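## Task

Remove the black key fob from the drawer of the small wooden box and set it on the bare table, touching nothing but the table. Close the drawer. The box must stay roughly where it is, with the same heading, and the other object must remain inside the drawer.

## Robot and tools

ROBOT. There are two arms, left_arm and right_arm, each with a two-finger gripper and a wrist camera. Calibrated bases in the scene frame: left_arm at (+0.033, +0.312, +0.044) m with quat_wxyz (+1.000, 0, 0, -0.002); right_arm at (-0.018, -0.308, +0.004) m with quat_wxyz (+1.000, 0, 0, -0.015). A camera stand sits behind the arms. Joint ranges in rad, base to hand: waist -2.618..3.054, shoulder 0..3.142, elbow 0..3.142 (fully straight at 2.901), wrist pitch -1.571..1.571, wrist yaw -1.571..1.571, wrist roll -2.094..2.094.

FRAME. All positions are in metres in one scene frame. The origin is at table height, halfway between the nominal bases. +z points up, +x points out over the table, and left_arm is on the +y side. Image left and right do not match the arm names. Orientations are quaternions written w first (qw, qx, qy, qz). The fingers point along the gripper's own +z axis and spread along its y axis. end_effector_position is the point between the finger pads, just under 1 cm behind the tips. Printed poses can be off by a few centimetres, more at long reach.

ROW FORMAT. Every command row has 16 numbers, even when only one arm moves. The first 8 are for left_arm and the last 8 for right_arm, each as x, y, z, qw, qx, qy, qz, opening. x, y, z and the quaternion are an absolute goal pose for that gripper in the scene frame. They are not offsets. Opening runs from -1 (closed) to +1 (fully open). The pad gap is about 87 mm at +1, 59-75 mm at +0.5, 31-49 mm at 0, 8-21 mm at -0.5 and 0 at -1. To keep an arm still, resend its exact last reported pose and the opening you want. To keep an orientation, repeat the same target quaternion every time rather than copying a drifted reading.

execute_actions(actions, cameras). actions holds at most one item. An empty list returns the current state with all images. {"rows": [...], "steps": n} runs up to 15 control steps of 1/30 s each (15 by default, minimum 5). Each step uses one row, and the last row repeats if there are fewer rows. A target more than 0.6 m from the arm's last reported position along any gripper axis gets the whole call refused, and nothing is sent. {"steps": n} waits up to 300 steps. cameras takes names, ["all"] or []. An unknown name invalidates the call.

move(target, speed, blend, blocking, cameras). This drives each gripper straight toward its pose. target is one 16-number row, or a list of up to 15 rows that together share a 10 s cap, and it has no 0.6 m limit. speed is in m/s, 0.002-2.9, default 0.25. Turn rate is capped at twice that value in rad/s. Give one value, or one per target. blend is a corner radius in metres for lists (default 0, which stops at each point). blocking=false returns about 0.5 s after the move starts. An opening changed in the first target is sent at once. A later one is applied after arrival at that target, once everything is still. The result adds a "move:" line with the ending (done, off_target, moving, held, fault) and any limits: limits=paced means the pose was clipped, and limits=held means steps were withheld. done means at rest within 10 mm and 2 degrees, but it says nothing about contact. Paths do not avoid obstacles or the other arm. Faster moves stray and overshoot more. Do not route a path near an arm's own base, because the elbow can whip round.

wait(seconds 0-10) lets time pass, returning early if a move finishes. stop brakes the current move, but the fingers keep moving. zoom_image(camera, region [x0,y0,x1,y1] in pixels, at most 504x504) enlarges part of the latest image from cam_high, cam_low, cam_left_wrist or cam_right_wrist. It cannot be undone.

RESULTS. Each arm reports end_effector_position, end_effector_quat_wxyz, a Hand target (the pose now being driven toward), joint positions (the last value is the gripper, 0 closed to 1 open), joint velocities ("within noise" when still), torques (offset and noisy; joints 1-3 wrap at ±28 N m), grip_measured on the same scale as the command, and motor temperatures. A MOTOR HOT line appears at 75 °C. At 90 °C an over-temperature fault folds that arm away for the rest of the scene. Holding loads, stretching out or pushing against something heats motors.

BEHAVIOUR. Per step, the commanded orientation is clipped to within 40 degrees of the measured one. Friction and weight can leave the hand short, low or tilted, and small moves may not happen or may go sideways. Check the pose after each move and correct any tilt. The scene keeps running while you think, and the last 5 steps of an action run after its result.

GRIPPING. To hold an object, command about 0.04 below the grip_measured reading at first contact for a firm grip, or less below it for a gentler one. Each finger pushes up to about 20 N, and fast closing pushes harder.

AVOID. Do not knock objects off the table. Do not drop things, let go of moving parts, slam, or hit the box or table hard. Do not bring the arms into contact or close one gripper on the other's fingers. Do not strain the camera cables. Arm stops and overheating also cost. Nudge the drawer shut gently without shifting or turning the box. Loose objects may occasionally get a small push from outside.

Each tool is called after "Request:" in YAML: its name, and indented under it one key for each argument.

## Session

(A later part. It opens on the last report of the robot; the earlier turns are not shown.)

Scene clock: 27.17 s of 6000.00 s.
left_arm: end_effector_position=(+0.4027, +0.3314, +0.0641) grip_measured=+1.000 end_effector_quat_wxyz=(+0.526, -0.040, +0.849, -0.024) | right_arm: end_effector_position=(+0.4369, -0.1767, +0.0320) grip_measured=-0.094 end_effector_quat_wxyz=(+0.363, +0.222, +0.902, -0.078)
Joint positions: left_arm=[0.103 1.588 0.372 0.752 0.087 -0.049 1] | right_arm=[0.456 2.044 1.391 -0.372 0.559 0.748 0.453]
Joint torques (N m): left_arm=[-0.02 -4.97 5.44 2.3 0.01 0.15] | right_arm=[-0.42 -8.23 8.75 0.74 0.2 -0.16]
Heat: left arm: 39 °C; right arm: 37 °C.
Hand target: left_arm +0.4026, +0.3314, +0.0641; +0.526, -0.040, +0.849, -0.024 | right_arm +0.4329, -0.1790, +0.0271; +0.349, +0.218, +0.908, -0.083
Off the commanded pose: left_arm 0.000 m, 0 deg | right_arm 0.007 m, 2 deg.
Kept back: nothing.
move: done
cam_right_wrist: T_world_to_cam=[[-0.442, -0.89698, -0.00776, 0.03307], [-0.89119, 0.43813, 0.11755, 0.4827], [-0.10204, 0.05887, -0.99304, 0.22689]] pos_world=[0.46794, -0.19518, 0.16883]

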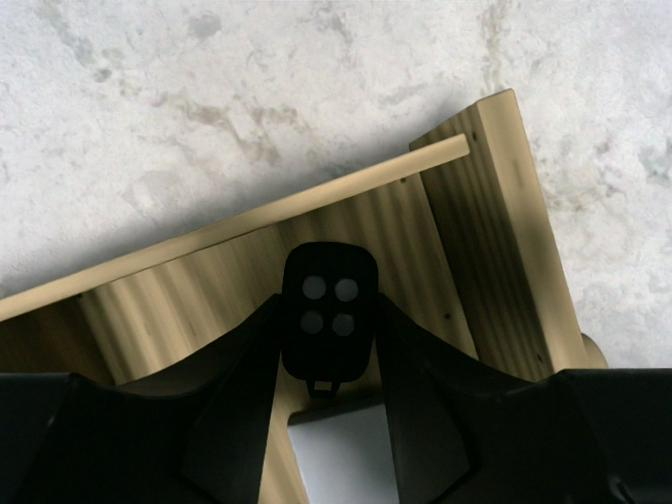

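Request:
move:
  target:
    - [0.4027,0.3314,0.0641,0.526,-0.040,0.849,-0.024,1,0.430,-0.179,0.15,0.3485,0.2179,0.9078,-0.0836,-0.35]
    - [0.4027,0.3314,0.0641,0.526,-0.040,0.849,-0.024,1,0.36,-0.38,0.12,0.3485,0.2179,0.9078,-0.0836,-0.35]
    - [0.4027,0.3314,0.0641,0.526,-0.040,0.849,-0.024,1,0.36,-0.39,0.05,0.3485,0.2179,0.9078,-0.0836,-0.35]
  blend: [0.03,0.03,0]
  speed: 0.2
  cameras: ["cam_right_wrist","cam_low","cam_high"]

Scene clock: 30.43 s of 6000.00 s.
left_arm: end_effector_position=(+0.4027, +0.3314, +0.0641) grip_measured=+1.000 end_effector_quat_wxyz=(+0.526, -0.040, +0.849, -0.024) | right_arm: end_effector_position=(+0.3566, -0.3880, +0.0540) grip_measured=-0.094 end_effector_quat_wxyz=(+0.344, +0.220, +0.909, -0.086)
Joint positions: left_arm=[0.103 1.588 0.372 0.752 0.087 -0.049 1] | right_arm=[-0.105 1.603 0.906 -0.179 0.227 0.257 0.453]
Joint torques (N m): left_arm=[-0.01 -5 5.45 2.29 0.01 0.15] | right_arm=[-0.55 -4.81 7.21 1.6 0.06 -0.27]
Heat: left arm: 39 °C; right arm: 37 °C.
Hand target: left_arm +0.4026, +0.3314, +0.0641; +0.526, -0.040, +0.849, -0.024 | right_arm +0.3598, -0.3900, +0.0501; +0.348, +0.218, +0.908, -0.084
Off the commanded pose: left_arm 0.000 m, 0 deg | right_arm 0.006 m, 1 deg.
Kept back: nothing.
move: done
cam_right_wrist: T_world_to_cam=[[-0.44352, -0.89611, 0.01677, -0.19222], [-0.88455, 0.44066, 0.1529, 0.49785], [-0.14441, 0.05298, -0.9881, 0.26563]] pos_world=[0.39348, -0.4057, 0.18957]
Images, in order (width x height): cam_high 672x504, cam_low 672x504, cam_right_wrist 672x504.

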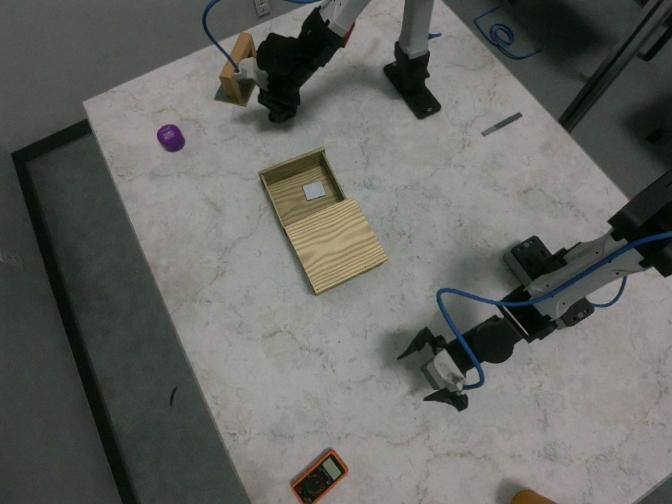

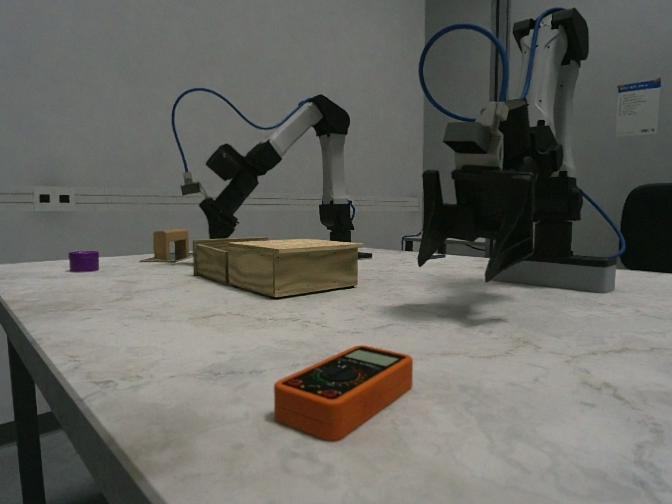

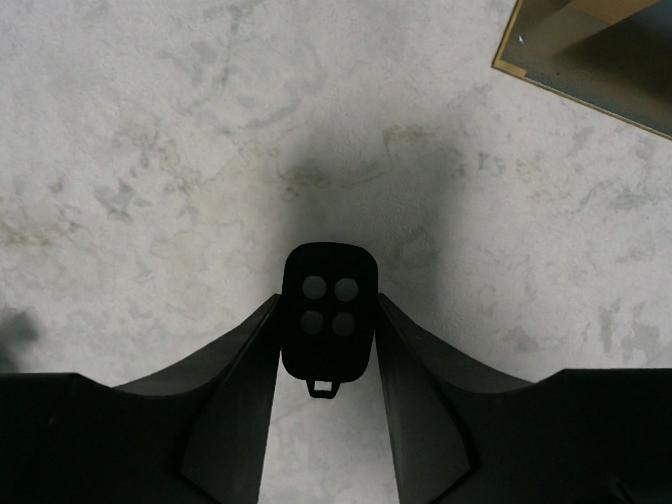

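Lower to table.

Request:
move:
  target:
    - [0.4027,0.3314,0.0641,0.526,-0.040,0.849,-0.024,1,0.362,-0.391,0.013,0.3485,0.2179,0.9078,-0.0836,-0.35]
  speed: 0.06
  cameras: ["cam_right_wrist"]

Scene clock: 31.83 s of 6000.00 s.
left_arm: end_effector_position=(+0.4027, +0.3314, +0.0641) grip_measured=+1.000 end_effector_quat_wxyz=(+0.526, -0.040, +0.849, -0.024) | right_arm: end_effector_position=(+0.3641, -0.3888, +0.0233) grip_measured=-0.094 end_effector_quat_wxyz=(+0.355, +0.219, +0.905, -0.084)
Joint positions: left_arm=[0.103 1.588 0.372 0.752 0.087 -0.049 1] | right_arm=[-0.105 1.684 0.84 -0.007 0.225 0.254 0.453]
Joint torques (N m): left_arm=[-0.05 -5 5.45 2.28 0.02 0.16] | right_arm=[-0.84 -4.37 6.23 1.55 0.01 -0.21]
Heat: left arm: 39 °C; right arm: 37 °C.
Hand target: left_arm +0.4026, +0.3314, +0.0641; +0.526, -0.040, +0.849, -0.024 | right_arm +0.3616, -0.3909, +0.0133; +0.348, +0.218, +0.908, -0.084
Off the commanded pose: left_arm 0.000 m, 0 deg | right_arm 0.011 m, 1 deg.
Kept back: nothing.
move: off_target (right_arm)
cam_right_wrist: T_world_to_cam=[[-0.44109, -0.89741, 0.00996, -0.19033], [-0.88913, 0.43848, 0.13111, 0.51089], [-0.12202, 0.04897, -0.99132, 0.22678]] pos_world=[0.39796, -0.40592, 0.15973]

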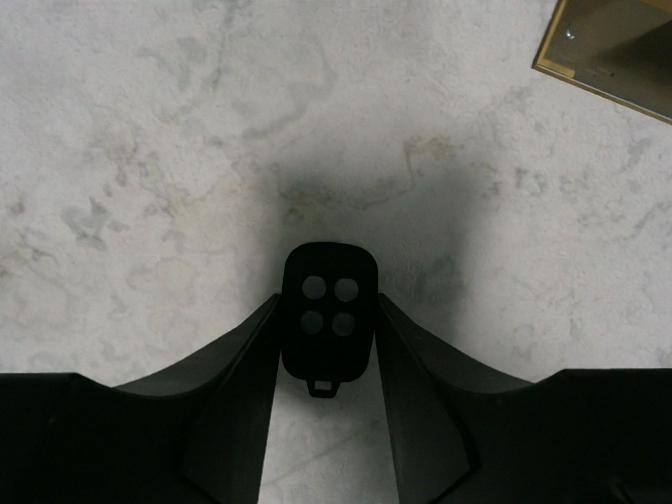

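Request:
move:
  target:
    - [0.4027,0.3314,0.0641,0.526,-0.040,0.849,-0.024,1,0.362,-0.391,0.004,0.3485,0.2179,0.9078,-0.0836,-0.35]
  speed: 0.05
  cameras: []

Scene clock: 32.87 s of 6000.00 s.
left_arm: end_effector_position=(+0.4027, +0.3314, +0.0641) grip_measured=+1.000 end_effector_quat_wxyz=(+0.526, -0.040, +0.849, -0.024) | right_arm: end_effector_position=(+0.3716, -0.3899, +0.0230) grip_measured=-0.094 end_effector_quat_wxyz=(+0.373, +0.219, +0.898, -0.083)
Joint positions: left_arm=[0.103 1.588 0.372 0.752 0.087 -0.049 1] | right_arm=[-0.105 1.697 0.827 0.055 0.225 0.254 0.453]
Joint torques (N m): left_arm=[0.02 -5.03 5.46 2.29 0.01 0.14] | right_arm=[-0.76 -3.84 5.41 1.37 0.01 -0.23]
Heat: left arm: 39 °C; right arm: 37 °C.
Hand target: left_arm +0.4026, +0.3314, +0.0641; +0.526, -0.040, +0.849, -0.024 | right_arm +0.3613, -0.3907, +0.0047; +0.348, +0.218, +0.908, -0.083
Off the commanded pose: left_arm 0.000 m, 0 deg | right_arm 0.021 m, 3 deg.
Kept back: nothing.
move: off_target (right_arm)

Request:
move:
  target:
    - [0.4027,0.3314,0.0641,0.526,-0.040,0.849,-0.024,1,0.368,-0.3905,0.02,0.3485,0.2179,0.9078,-0.0836,0.15]
    - [0.4027,0.3314,0.0641,0.526,-0.040,0.849,-0.024,1,0.35,-0.385,0.12,0.3485,0.2179,0.9078,-0.0836,0.15]
    - [0.4027,0.3314,0.0641,0.526,-0.040,0.849,-0.024,1,0.392,-0.30,0.11,0.191,0,0.982,0,-1]
  blend: [0,0.02,0]
  speed: [0.06,0.15,0.2]
  cameras: ["cam_right_wrist","cam_high"]

Scene clock: 37.43 s of 6000.00 s.
left_arm: end_effector_position=(+0.4027, +0.3314, +0.0641) grip_measured=+1.000 end_effector_quat_wxyz=(+0.526, -0.040, +0.849, -0.024) | right_arm: end_effector_position=(+0.3845, -0.3042, +0.1077) grip_measured=-0.997 end_effector_quat_wxyz=(+0.187, +0.009, +0.982, -0.005)
Joint positions: left_arm=[0.103 1.588 0.372 0.752 0.087 -0.049 1] | right_arm=[0.043 1.872 1.576 -0.899 0.018 0.027 0.002]
Joint torques (N m): left_arm=[-0.08 -5 5.41 2.3 0.02 0.15] | right_arm=[0.69 -6.64 11.37 0.82 -0.11 -0.23]
Heat: left arm: 39 °C; right arm: 37 °C.
Hand target: left_arm +0.4026, +0.3314, +0.0641; +0.526, -0.040, +0.849, -0.024 | right_arm +0.3918, -0.3000, +0.1100; +0.191, +0.000, +0.982, +0.000
Off the commanded pose: left_arm 0.000 m, 0 deg | right_arm 0.009 m, 1 deg.
Kept back: nothing.
move: done
cam_right_wrist: T_world_to_cam=[[0.00126, -0.99992, 0.01255, -0.30783], [-0.87615, 0.00495, 0.48202, 0.30621], [-0.48204, -0.01161, -0.87607, 0.41627]] pos_world=[0.46933, -0.30449, 0.22095]
Images, in order (width x height): cam_high 672x504, cam_right_wrist 672x504.

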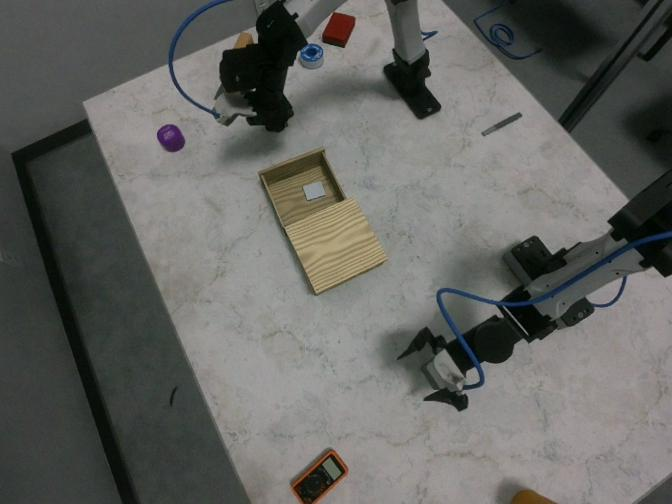

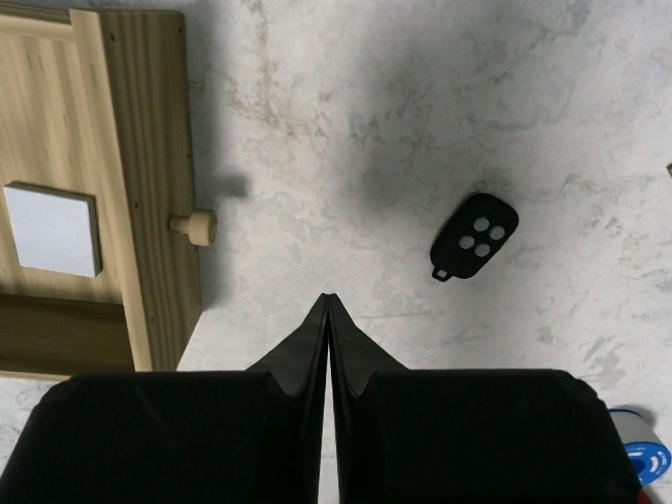

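Request:
move:
  target:
    - [0.4027,0.3314,0.0641,0.526,-0.040,0.849,-0.024,1,0.388,-0.288,0.045,0.191,0,0.982,0,-1]
    - [0.4027,0.3314,0.0641,0.526,-0.040,0.849,-0.024,1,0.402,-0.16,0.048,0.191,0,0.982,0,-1]
  blend: [0.01,0]
  speed: [0.15,0.07]
  cameras: ["cam_right_wrist","cam_high"]

Scene clock: 40.40 s of 6000.00 s.
left_arm: end_effector_position=(+0.4027, +0.3314, +0.0641) grip_measured=+1.000 end_effector_quat_wxyz=(+0.526, -0.040, +0.849, -0.024) | right_arm: end_effector_position=(+0.3917, -0.1860, +0.0460) grip_measured=-1.000 end_effector_quat_wxyz=(+0.179, +0.003, +0.983, -0.033)
Joint positions: left_arm=[0.103 1.588 0.372 0.752 0.087 -0.049 1] | right_arm=[0.362 2.046 1.577 -0.78 0.178 0.309 0]
Joint torques (N m): left_arm=[0.01 -5.03 5.46 2.3 0.02 0.16] | right_arm=[2.74 -7.38 11.59 1.01 -0.36 0.12]
Heat: left arm: 39 °C; right arm: 37 °C.
Hand target: left_arm +0.4026, +0.3314, +0.0641; +0.526, -0.040, +0.849, -0.024 | right_arm +0.4007, -0.1606, +0.0489; +0.191, +0.000, +0.982, +0.000
Off the commanded pose: left_arm 0.000 m, 0 deg | right_arm 0.028 m, 4 deg.
Kept back: nothing.
move: off_target (right_arm)
cam_right_wrist: T_world_to_cam=[[0.00193, -0.99756, 0.06985, -0.19127], [-0.86836, 0.03297, 0.49483, 0.34324], [-0.49593, -0.06161, -0.86618, 0.36288]] pos_world=[0.47839, -0.17976, 0.15783]
Images, in order (width x height): cam_high 672x504, cam_right_wrist 672x504.

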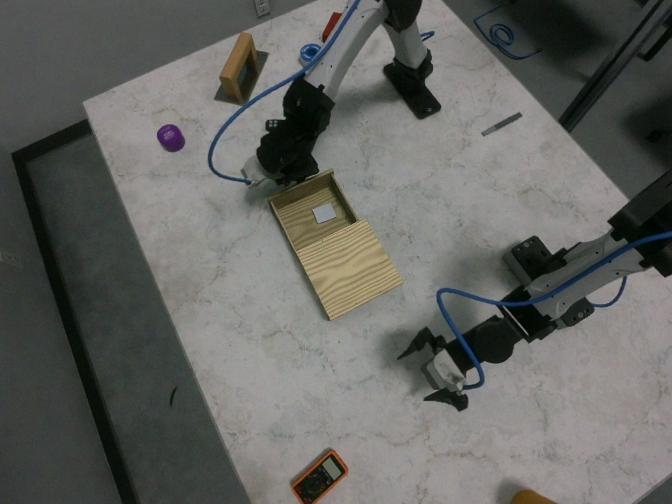

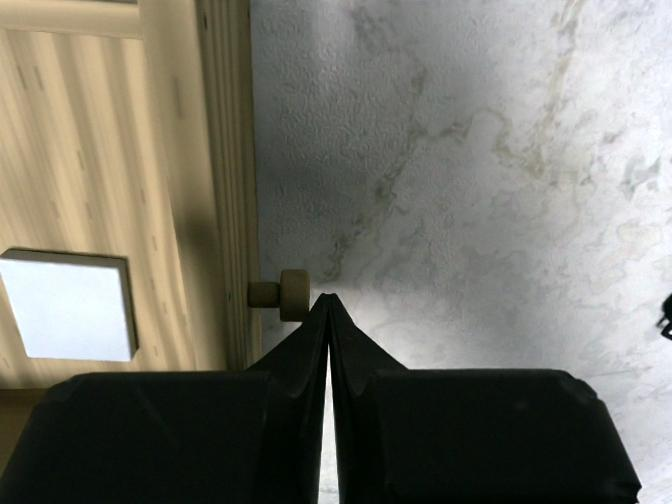

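Request:
move:
  target:
    - [0.4,0.25,0.16,0.191,0,0.982,0,-1,0.3925,-0.19,0.046,0.191,0,0.982,0,-1]
  speed: 0.25
  cameras: ["cam_left_wrist","cam_high"]

Request:
zoom_image:
  camera: "cam_high"
  region: [250, 150, 450, 350]

Scene clock: 45.13 s of 6000.00 s.
left_arm: end_effector_position=(+0.3966, +0.2495, +0.1586) grip_measured=-0.999 end_effector_quat_wxyz=(+0.192, +0.003, +0.981, -0.008) | right_arm: end_effector_position=(+0.3856, -0.1915, +0.0294) grip_measured=-1.000 end_effector_quat_wxyz=(+0.164, +0.000, +0.986, -0.014)
Joint positions: left_arm=[-0.172 1.729 1.438 -0.897 -0.05 -0.161 0.001] | right_arm=[0.334 2.047 1.516 -0.732 0.124 0.284 0]
Joint torques (N m): left_arm=[-0.43 -6.56 9.25 1.26 -0.2 0.09] | right_arm=[-0.53 -12.52 6.89 0.96 -0.04 -0.23]
Heat: left arm: 40 °C; right arm: 37 °C.
Hand target: left_arm +0.4000, +0.2499, +0.1600; +0.191, +0.000, +0.982, +0.000 | right_arm +0.3923, -0.1901, +0.0459; +0.191, +0.000, +0.982, +0.000
Off the commanded pose: left_arm 0.004 m, 1 deg | right_arm 0.018 m, 4 deg.
Kept back: nothing.
move: off_target (right_arm)
cam_left_wrist: T_world_to_cam=[[-0.00686, -0.99997, 0.00164, 0.25009], [-0.89477, 0.00687, 0.44649, 0.30693], [-0.44649, 0.0016, -0.89479, 0.4632]] pos_world=[0.48315, 0.24723, 0.27702]
Images, in order (width x height): cam_high 672x504, cam_left_wrist 672x504.

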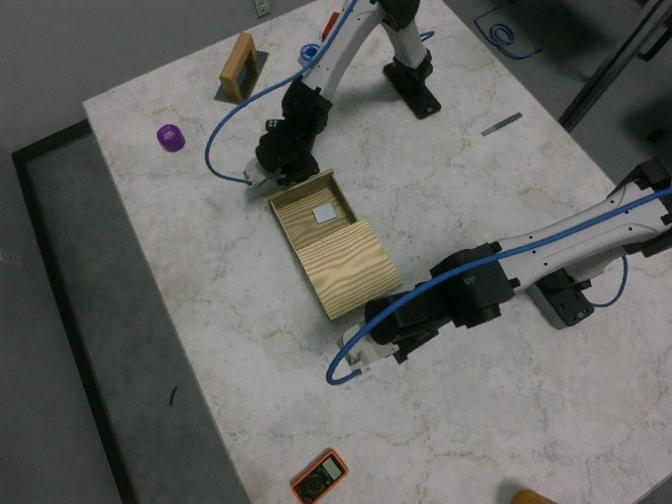

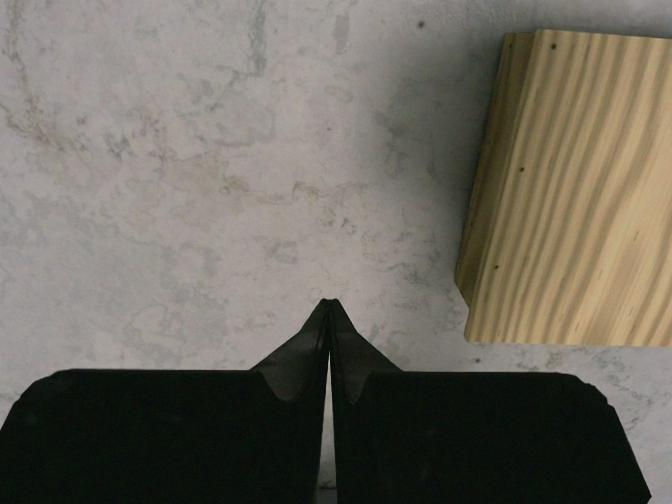

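Scaled by 2.520 from the camera's image (finer frame: 960x720).

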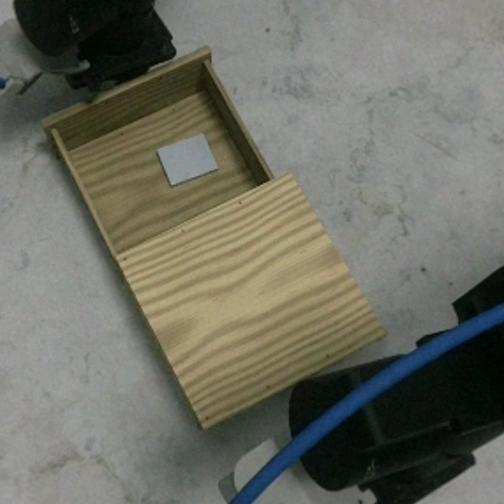

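Request:
move:
  target:
    - [0.4,0.22,0.045,0.191,0,0.982,0,-1,0.3925,-0.19,0.046,0.191,0,0.982,0,-1]
    - [0.4,0.13,0.045,0.191,0,0.982,0,-1,0.3925,-0.185,0.046,0.191,0,0.982,0,-1]
  speed: [0.2,0.06]
  blend: [0.01,0]
  cameras: ["cam_left_wrist","cam_right_wrist","cam_high"]

Request:
zoom_image:
  camera: "cam_high"
  region: [250, 150, 450, 350]

Scene clock: 48.13 s of 6000.00 s.
left_arm: end_effector_position=(+0.3930, +0.1723, +0.0499) grip_measured=-0.999 end_effector_quat_wxyz=(+0.184, +0.002, +0.981, +0.064) | right_arm: end_effector_position=(+0.3858, -0.1921, +0.0295) grip_measured=-1.000 end_effector_quat_wxyz=(+0.165, +0.000, +0.986, -0.016)
Joint positions: left_arm=[-0.448 1.966 1.305 -0.624 -0.273 -0.409 0] | right_arm=[0.334 2.047 1.516 -0.732 0.128 0.284 0]
Joint torques (N m): left_arm=[-3.56 -7.16 8.94 1.79 0.73 -0.39] | right_arm=[0.54 -12.15 7.75 0.92 -0.04 -0.14]
Heat: left arm: 41 °C; right arm: 38 °C.
Hand target: left_arm +0.3973, +0.1318, +0.0476; +0.189, +0.002, +0.982, +0.001 | right_arm +0.3922, -0.1851, +0.0460; +0.191, +0.000, +0.982, +0.000
Off the commanded pose: left_arm 0.043 m, 7 deg | right_arm 0.019 m, 4 deg.
Kept back: nothing.
move: off_target (left_arm, right_arm)
cam_left_wrist: T_world_to_cam=[[0.02172, -0.99016, -0.13828, 0.16707], [-0.88726, -0.08284, 0.45377, 0.36503], [-0.46076, 0.11283, -0.88032, 0.35022]] pos_world=[0.48162, 0.15614, 0.16577]
cam_right_wrist: T_world_to_cam=[[0.01446, -0.99922, 0.03686, -0.20045], [-0.85373, 0.00686, 0.52068, 0.33501], [-0.52052, -0.039, -0.85296, 0.35865]] pos_world=[0.47559, -0.1886, 0.13887]
Images, in order (width x height): cam_high 672x504, cam_left_wrist 672x504, cam_right_wrist 672x504.

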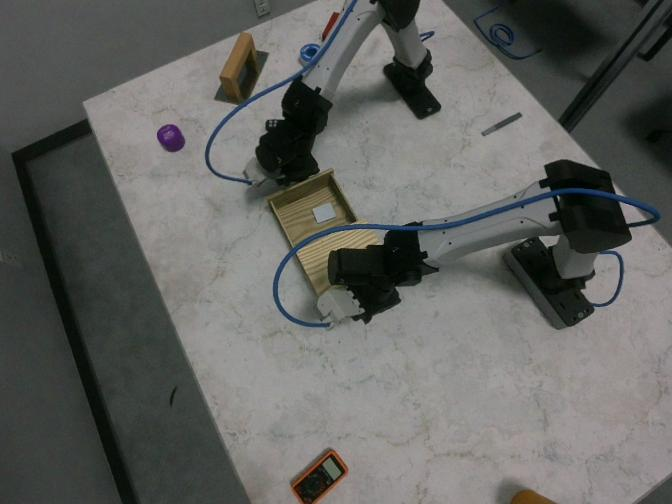

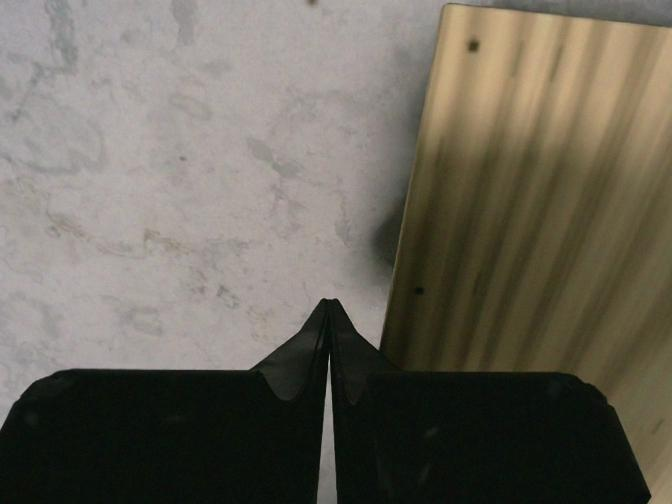

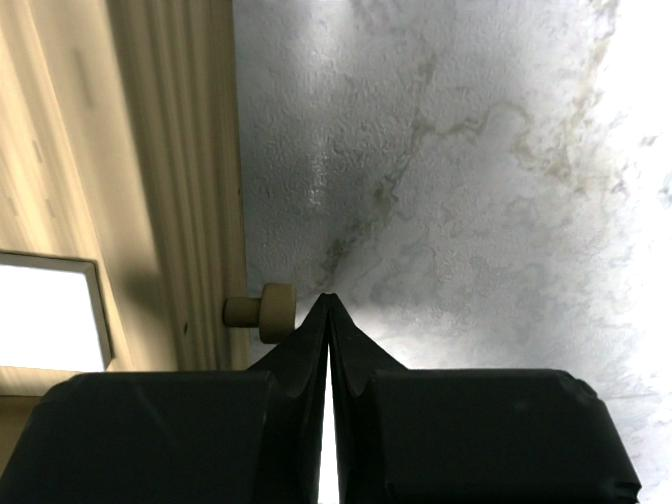

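Scaled by 2.520 from the camera's image (finer frame: 960x720).

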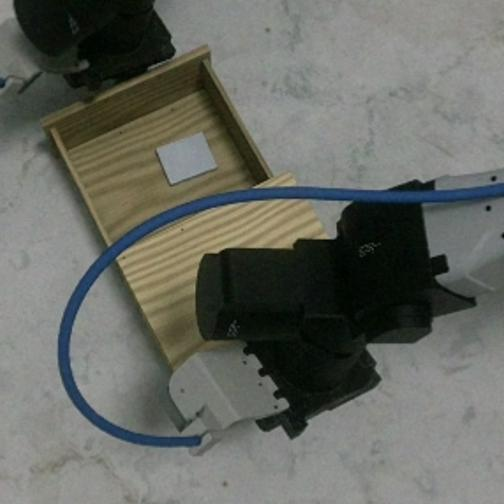

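Request:
move:
  target:
    - [0.398,0.09,0.045,0.191,0,0.982,0,-1,0.3935,-0.168,0.046,0.191,0,0.982,0,-1]
  speed: 0.06
  cameras: ["cam_right_wrist","cam_high"]

Request:
zoom_image:
  camera: "cam_high"
  region: [250, 150, 450, 350]

Scene clock: 49.57 s of 6000.00 s.
left_arm: end_effector_position=(+0.3882, +0.1618, +0.0574) grip_measured=-0.999 end_effector_quat_wxyz=(+0.179, +0.008, +0.977, +0.117) | right_arm: end_effector_position=(+0.3872, -0.1988, +0.0302) grip_measured=-1.000 end_effector_quat_wxyz=(+0.172, +0.011, +0.984, -0.043)
Joint positions: left_arm=[-0.521 2.017 1.403 -0.75 -0.38 -0.468 0] | right_arm=[0.342 2.047 1.516 -0.735 0.19 0.305 0]
Joint torques (N m): left_arm=[-5.23 -7.5 9.58 2.2 1.36 -0.6] | right_arm=[3.62 -10.35 11 0.81 -0.53 0.06]
Heat: left arm: 41 °C; right arm: 38 °C.
Hand target: left_arm +0.3916, +0.0949, +0.0533; +0.185, +0.005, +0.983, +0.006 | right_arm +0.3922, -0.1688, +0.0465; +0.190, -0.001, +0.982, +0.000
Off the commanded pose: left_arm 0.074 m, 14 deg | right_arm 0.035 m, 6 deg.
Kept back: nothing.
move: off_target (left_arm, right_arm)
cam_right_wrist: T_world_to_cam=[[-0.0172, -0.99607, 0.08687, -0.19575], [-0.86106, 0.05892, 0.50508, 0.34952], [-0.50821, -0.06611, -0.85869, 0.34981]] pos_world=[0.47537, -0.19244, 0.14085]
Images, in order (width x height): cam_high 672x504, cam_right_wrist 672x504.

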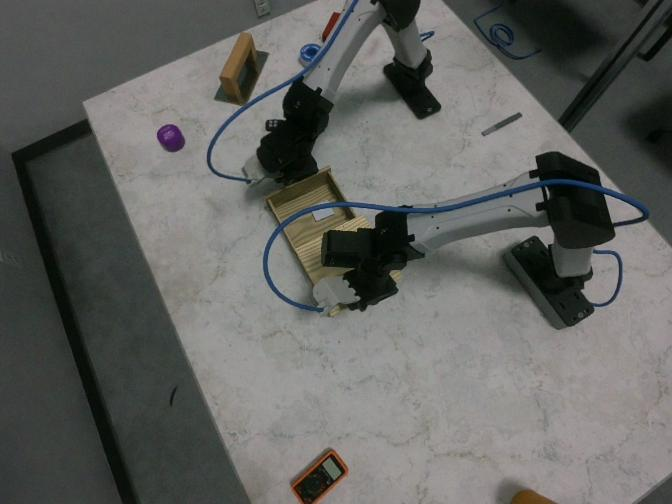

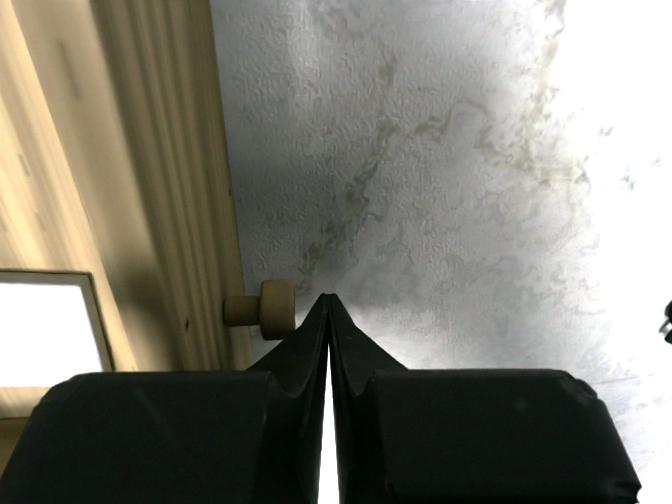

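Scaled by 2.520 from the camera's image (finer frame: 960x720).

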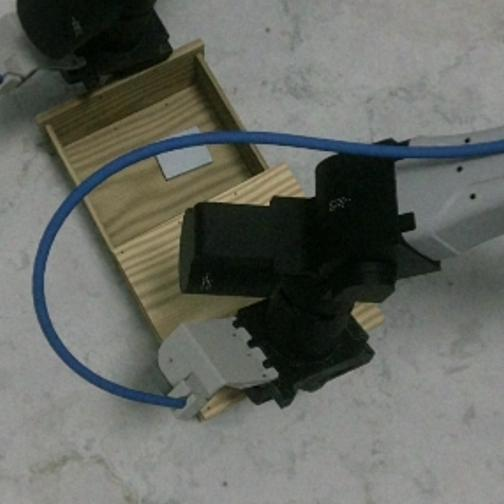

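Request:
move:
  target:
    - [0.398,0.06,0.045,0.191,0,0.982,0,-1,0.398,-0.115,0.05,0.191,0,0.982,0,-1]
  speed: 0.06
  cameras: ["cam_right_wrist","cam_high","cam_left_wrist"]

Request:
zoom_image:
  camera: "cam_high"
  region: [250, 150, 450, 350]

Scene clock: 51.17 s of 6000.00 s.
left_arm: end_effector_position=(+0.3854, +0.1546, +0.0685) grip_measured=-0.999 end_effector_quat_wxyz=(+0.171, +0.017, +0.973, +0.156) | right_arm: end_effector_position=(+0.3852, -0.1839, +0.0623) grip_measured=-1.000 end_effector_quat_wxyz=(+0.174, -0.002, +0.980, -0.099)
Joint positions: left_arm=[-0.567 2.063 1.508 -0.878 -0.448 -0.504 0] | right_arm=[0.424 2.071 1.674 -0.918 0.316 0.35 0]
Joint torques (N m): left_arm=[-6.52 -7.32 9.73 2.58 1.73 -0.84] | right_arm=[6.48 -6.48 10.95 1.5 -1.37 0.7]
Heat: left arm: 42 °C; right arm: 38 °C.
Hand target: left_arm +0.3879, +0.0680, +0.0596; +0.181, +0.009, +0.983, +0.011 | right_arm +0.3912, -0.1190, +0.0556; +0.186, -0.004, +0.983, -0.004
Off the commanded pose: left_arm 0.098 m, 18 deg | right_arm 0.071 m, 12 deg.
Kept back: nothing.
move: off_target (left_arm, right_arm)
cam_left_wrist: T_world_to_cam=[[0.02124, -0.94664, -0.3216, 0.15827], [-0.87533, -0.17303, 0.45151, 0.35793], [-0.48306, 0.27192, -0.83229, 0.34569]] pos_world=[0.47694, 0.11776, 0.17701]
cam_right_wrist: T_world_to_cam=[[-0.01139, -0.9796, 0.20062, -0.19], [-0.86293, 0.111, 0.49299, 0.34177], [-0.5052, -0.1675, -0.84659, 0.35671]] pos_world=[0.47297, -0.16431, 0.17162]
Images, in order (width x height): cam_high 672x504, cam_left_wrist 672x504, cam_right_wrist 672x504.

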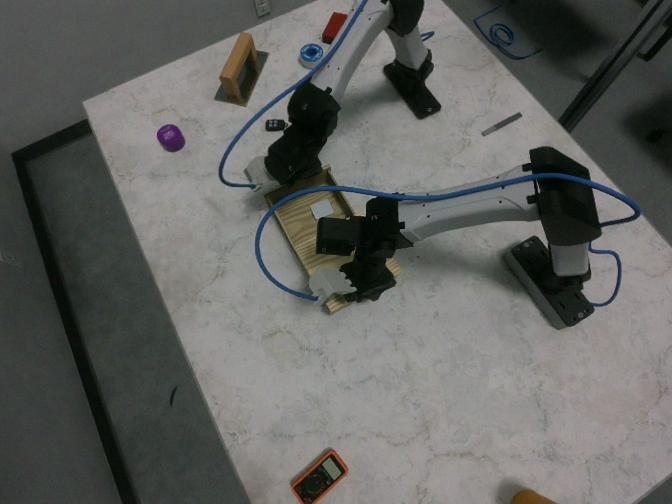

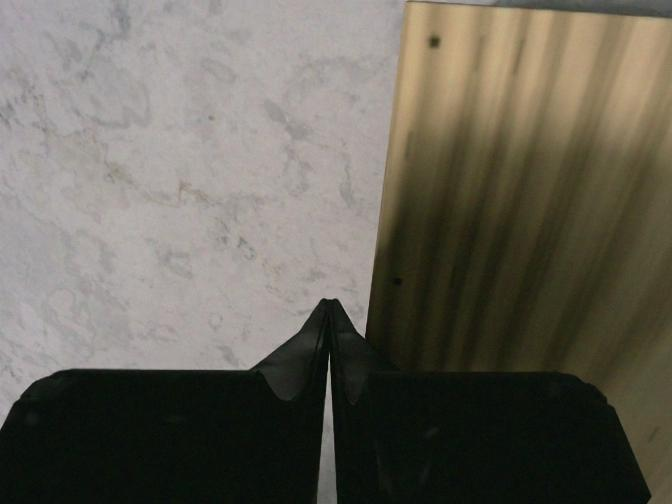

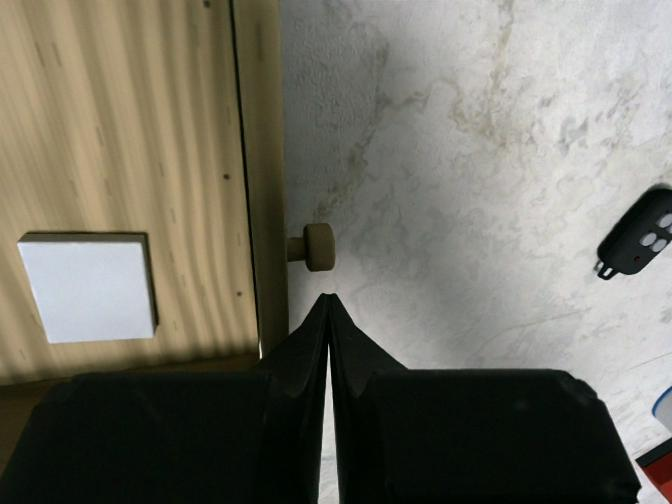

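Scaled by 2.520 from the camera's image (finer frame: 960x720).

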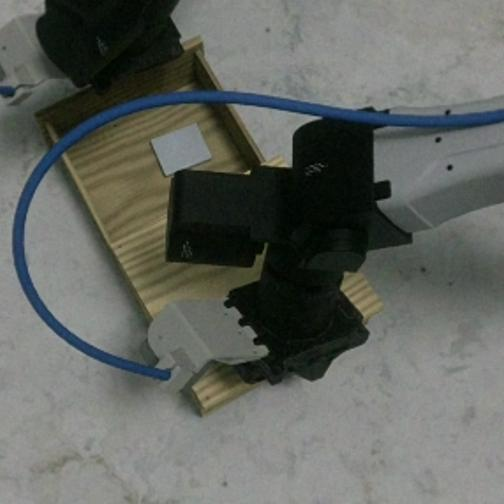

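Request:
zoom_image:
  camera: "cam_high"
  region: [255, 160, 355, 260]

Request:
zoom_image:
  camera: "cam_right_wrist"
  region: [0, 0, 400, 400]

Scaled by 5.040 from the camera's image (finer frame: 960x720).

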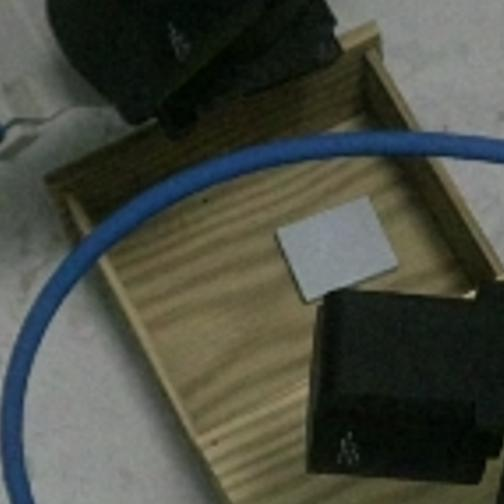

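Scaled by 1.260 from the camera's image (finer frame: 960x720).

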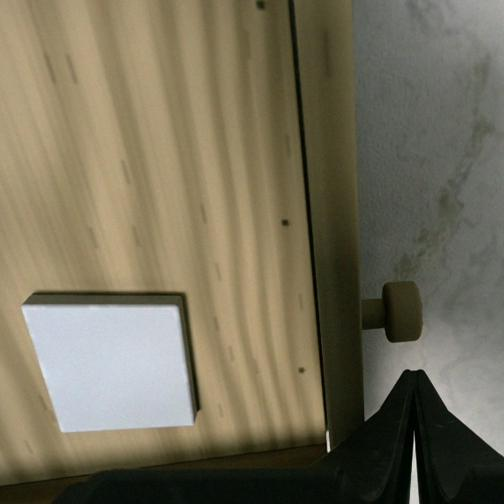

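Request:
move:
  target:
    - [0.398,0.10,0.045,0.191,0,0.982,0,-1,0.388,-0.225,0.07,0.19,0.015,0.978,0.08,-1]
    - [0.398,0.10,0.045,0.19,-0.019,0.976,-0.10,-1,0.388,-0.225,0.040,0.19,0.015,0.978,0.08,-1]
    - [0.398,0.06,0.035,0.19,-0.019,0.976,-0.10,-1,0.395,-0.125,0.030,0.19,0.015,0.978,0.08,-1]
  speed: [0.15,0.1,0.06]
  blend: [0.01,0.01,0]
  cameras: ["cam_right_wrist","cam_high","cam_low"]

Request:
zoom_image:
  camera: "cam_high"
  region: [250, 150, 450, 350]

Scene clock: 56.20 s of 6000.00 s.
left_arm: end_effector_position=(+0.3905, +0.1362, +0.0445) grip_measured=-1.000 end_effector_quat_wxyz=(+0.185, -0.022, +0.982, +0.018) | right_arm: end_effector_position=(+0.3803, -0.2172, +0.0418) grip_measured=-1.000 end_effector_quat_wxyz=(+0.176, +0.022, +0.983, -0.049)
Joint positions: left_arm=[-0.497 1.988 1.317 -0.59 -0.214 -0.512 0] | right_arm=[0.307 1.987 1.474 -0.744 0.195 0.29 0]
Joint torques (N m): left_arm=[-6.08 -6.34 9.05 2.51 1.45 -0.7] | right_arm=[9.5 -5.56 10.73 1.66 -1.85 1.04]
Heat: left arm: 42 °C; right arm: 39 °C.
Hand target: left_arm +0.3901, +0.0669, +0.0436; +0.183, -0.014, +0.979, -0.093 | right_arm +0.3833, -0.1328, +0.0387; +0.179, +0.009, +0.981, +0.073
Off the commanded pose: left_arm 0.077 m, 14 deg | right_arm 0.094 m, 15 deg.
Kept back: nothing.
move: off_target (left_arm, right_arm)
cam_right_wrist: T_world_to_cam=[[-0.03973, -0.9948, 0.09381, -0.20666], [-0.86351, 0.08143, 0.49772, 0.34499], [-0.50277, -0.06123, -0.86225, 0.35411]] pos_world=[0.46772, -0.21199, 0.15301]
Images, in order (width x height): cam_high 672x504, cam_low 672x504, cam_right_wrist 672x504.

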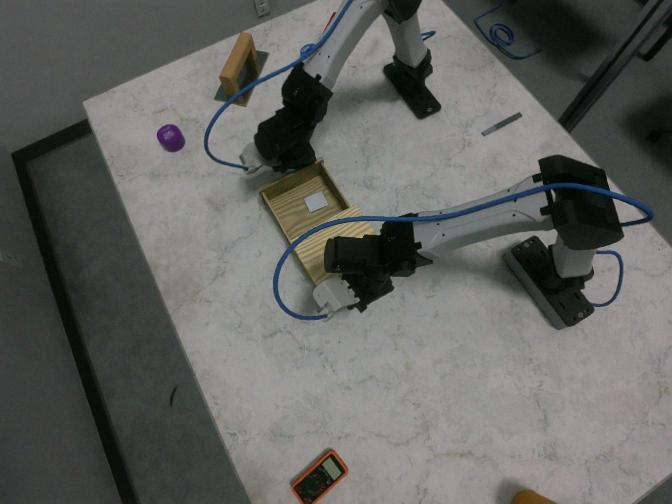

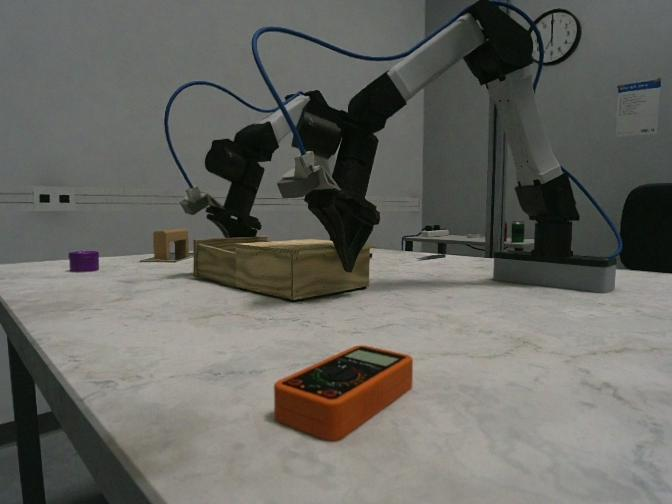

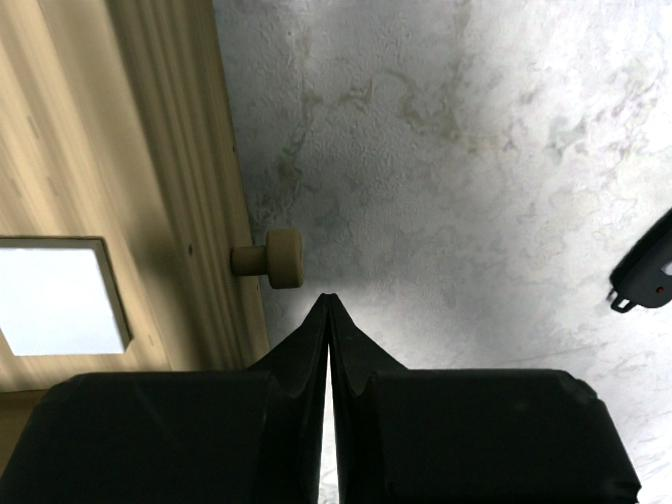

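Scaled by 2.520 from the camera's image (finer frame: 960x720).

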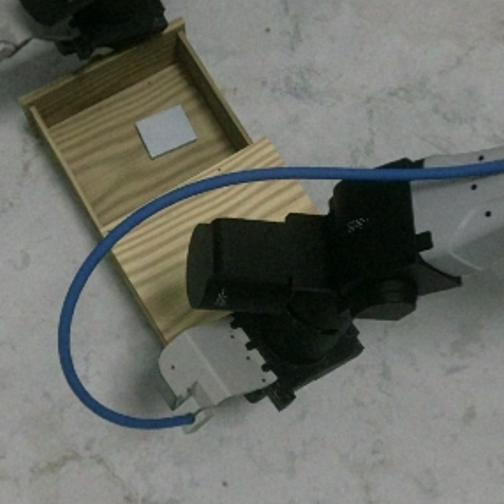

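Request:
move:
  target:
    - [0.40,0.18,0.045,0.19,-0.019,0.976,-0.10,-1,0.388,-0.27,0.060,0.19,0.015,0.978,0.08,-1]
    - [0.427,0.17,0.045,0.19,-0.019,0.976,-0.10,-1,0.432,-0.27,0.05,0.19,0.015,0.978,0.08,-1]
    - [0.425,0.075,0.040,0.19,-0.019,0.976,-0.10,-1,0.442,-0.13,0.042,0.19,0.015,0.978,0.08,-1]
  speed: [0.12,0.1,0.06]
  blend: [0.01,0.01,0]
  cameras: ["cam_right_wrist","cam_high","cam_low"]

Request:
zoom_image:
  camera: "cam_high"
  region: [250, 150, 450, 350]

Scene clock: 61.97 s of 6000.00 s.
left_arm: end_effector_position=(+0.4212, +0.1343, +0.0455) grip_measured=-1.000 end_effector_quat_wxyz=(+0.190, -0.027, +0.981, -0.015) | right_arm: end_effector_position=(+0.4342, -0.2102, +0.0530) grip_measured=-1.000 end_effector_quat_wxyz=(+0.190, +0.030, +0.981, -0.034)
Joint positions: left_arm=[-0.441 2.05 1.408 -0.572 -0.145 -0.474 0] | right_arm=[0.281 2.152 1.764 -0.831 0.168 0.281 0]
Joint torques (N m): left_arm=[-5.29 -7.28 9.14 2.15 1.1 -0.5] | right_arm=[7.87 -6.95 10.7 1.39 -1.72 0.71]
Motor temperatures (°C): left_arm=[27 43 43 38 26 28 23] | right_arm=[26 39 36 33 29 29 29]
Heat: left arm: 43 °C; right arm: 39 °C.
Hand target: left_arm +0.4198, +0.0790, +0.0444; +0.186, -0.016, +0.978, -0.096 | right_arm +0.4333, -0.1354, +0.0477; +0.184, +0.012, +0.980, +0.073
Off the commanded pose: left_arm 0.060 m, 10 deg | right_arm 0.081 m, 13 deg.
Kept back: nothing.
move: off_target (left_arm, right_arm)
cam_right_wrist: T_world_to_cam=[[-0.05133, -0.99681, 0.06114, -0.19229], [-0.87702, 0.07428, 0.47468, 0.39098], [-0.47771, -0.02926, -0.87803, 0.3879]] pos_world=[0.51833, -0.20936, 0.16676]
Images, in order (width x height): cam_high 672x504, cam_low 672x504, cam_right_wrist 672x504.

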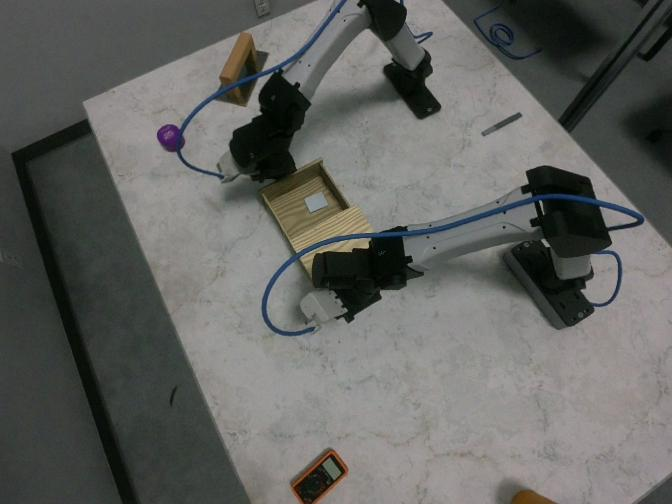

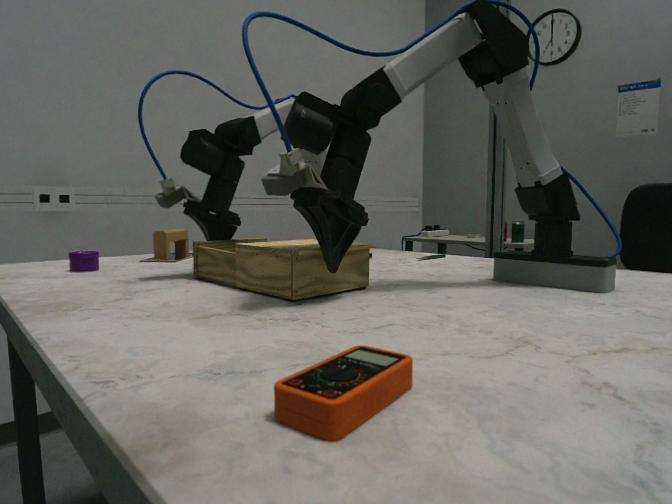

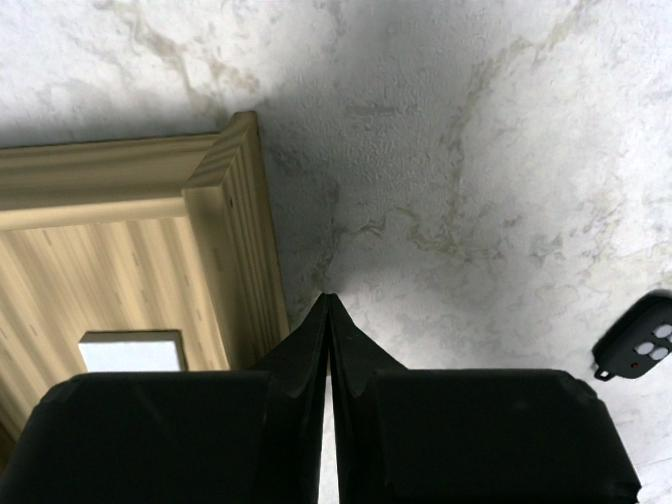

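Scaled by 2.520 from the camera's image (finer frame: 960x720).

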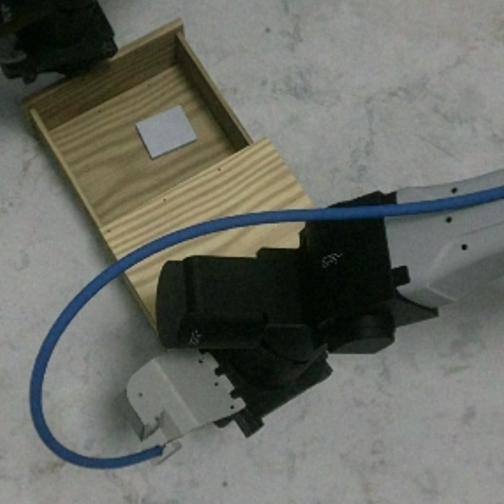

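Request:
zoom_image:
  camera: "cam_low"
  region: [180, 220, 300, 310]

Request:
zoom_image:
  camera: "cam_high"
  region: [255, 155, 365, 265]

Scaled by 4.200 from the camera's image (finer frame: 960x720).

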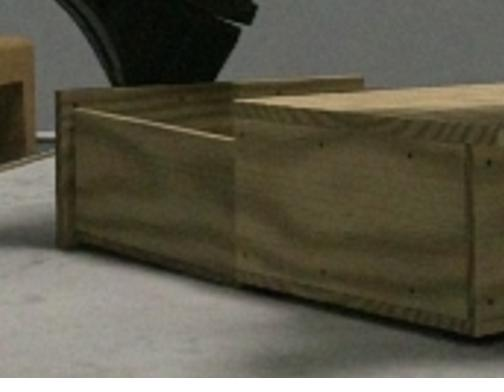

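Scaled by 4.582 from the camera's image (finer frame: 960x720).

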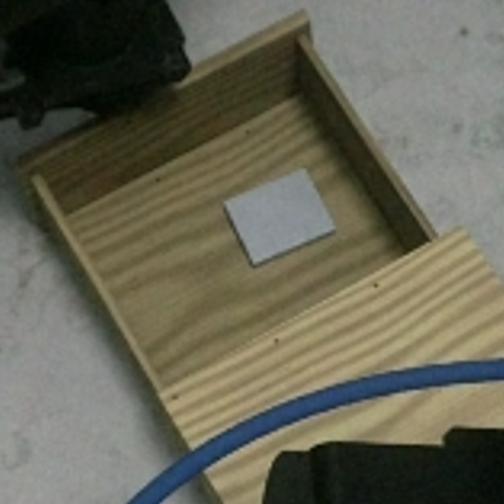

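Request:
move:
  target:
    - [0.41,0.16,0.045,0.19,0,0.982,0,-1,0.42,-0.25,0.060,0.191,0,0.982,0,-1]
    - [0.41,0.16,0.045,0.191,0,0.982,0,-1,0.395,-0.21,0.15,0.191,0,0.982,0,-0.2]
  speed: [0.12,0.2]
  blend: [0.01,0]
  cameras: ["cam_right_wrist","cam_low"]

Request:
zoom_image:
  camera: "cam_low"
  region: [180, 220, 300, 310]

Scene clock: 65.80 s of 6000.00 s.
left_arm: end_effector_position=(+0.4057, +0.1583, +0.0343) grip_measured=-1.000 end_effector_quat_wxyz=(+0.173, +0.000, +0.985, +0.003) | right_arm: end_effector_position=(+0.3896, -0.2124, +0.1304) grip_measured=-0.201 end_effector_quat_wxyz=(+0.165, -0.004, +0.986, -0.002)
Joint positions: left_arm=[-0.411 2.021 1.323 -0.555 -0.143 -0.391 0] | right_arm=[0.271 1.989 1.835 -1.095 0.08 0.221 0.4]
Joint torques (N m): left_arm=[0.4 -12.31 5.61 1.4 -0.16 0.23] | right_arm=[0.73 -10.86 11.1 0.71 0.16 -0.03]
Heat: left arm: 45 °C; right arm: 39 °C.
Hand target: left_arm +0.4100, +0.1599, +0.0450; +0.191, +0.000, +0.982, +0.000 | right_arm +0.3945, -0.2102, +0.1499; +0.191, +0.000, +0.982, +0.000
Off the commanded pose: left_arm 0.012 m, 2 deg | right_arm 0.020 m, 3 deg.
Kept back: nothing.
move: off_target (left_arm, right_arm); target 2's new opening was sent with right_arm's hand 0.020 m and 3 deg from that target
cam_right_wrist: T_world_to_cam=[[0.02657, -0.9996, 0.01015, -0.22576], [-0.8538, -0.01741, 0.52031, 0.2808], [-0.51992, -0.02249, -0.85392, 0.44936]] pos_world=[0.47937, -0.21067, 0.2399]
Images, in order (width x height): cam_low 672x504, cam_right_wrist 672x504.

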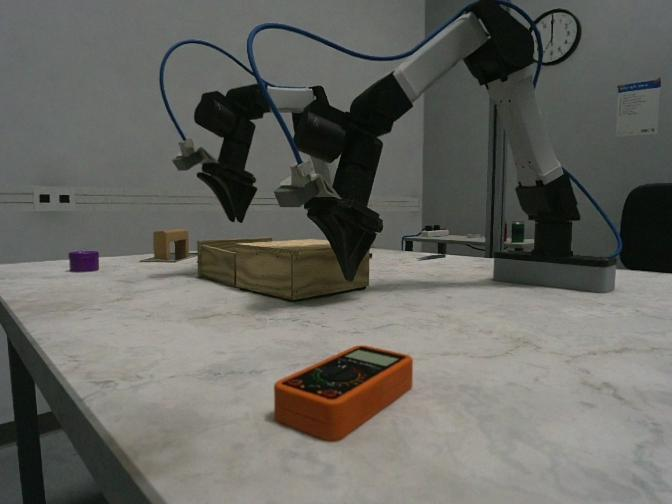

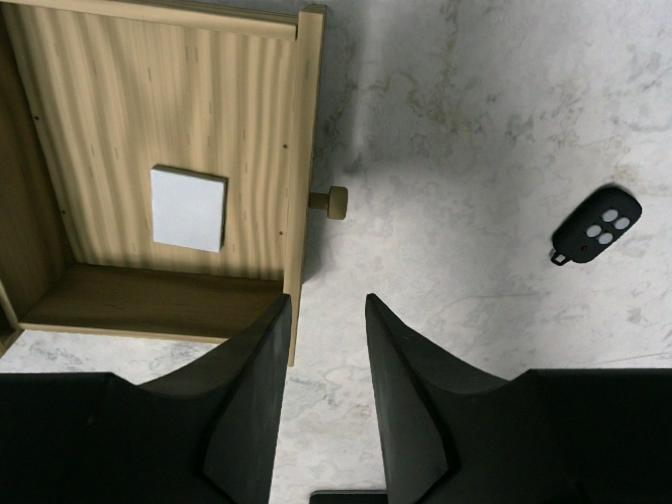

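Scaled by 4.200 from the camera's image (finer frame: 960x720).

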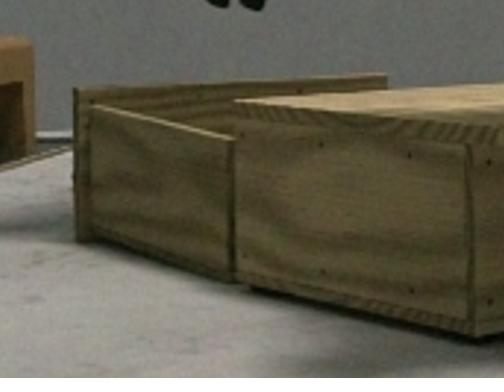

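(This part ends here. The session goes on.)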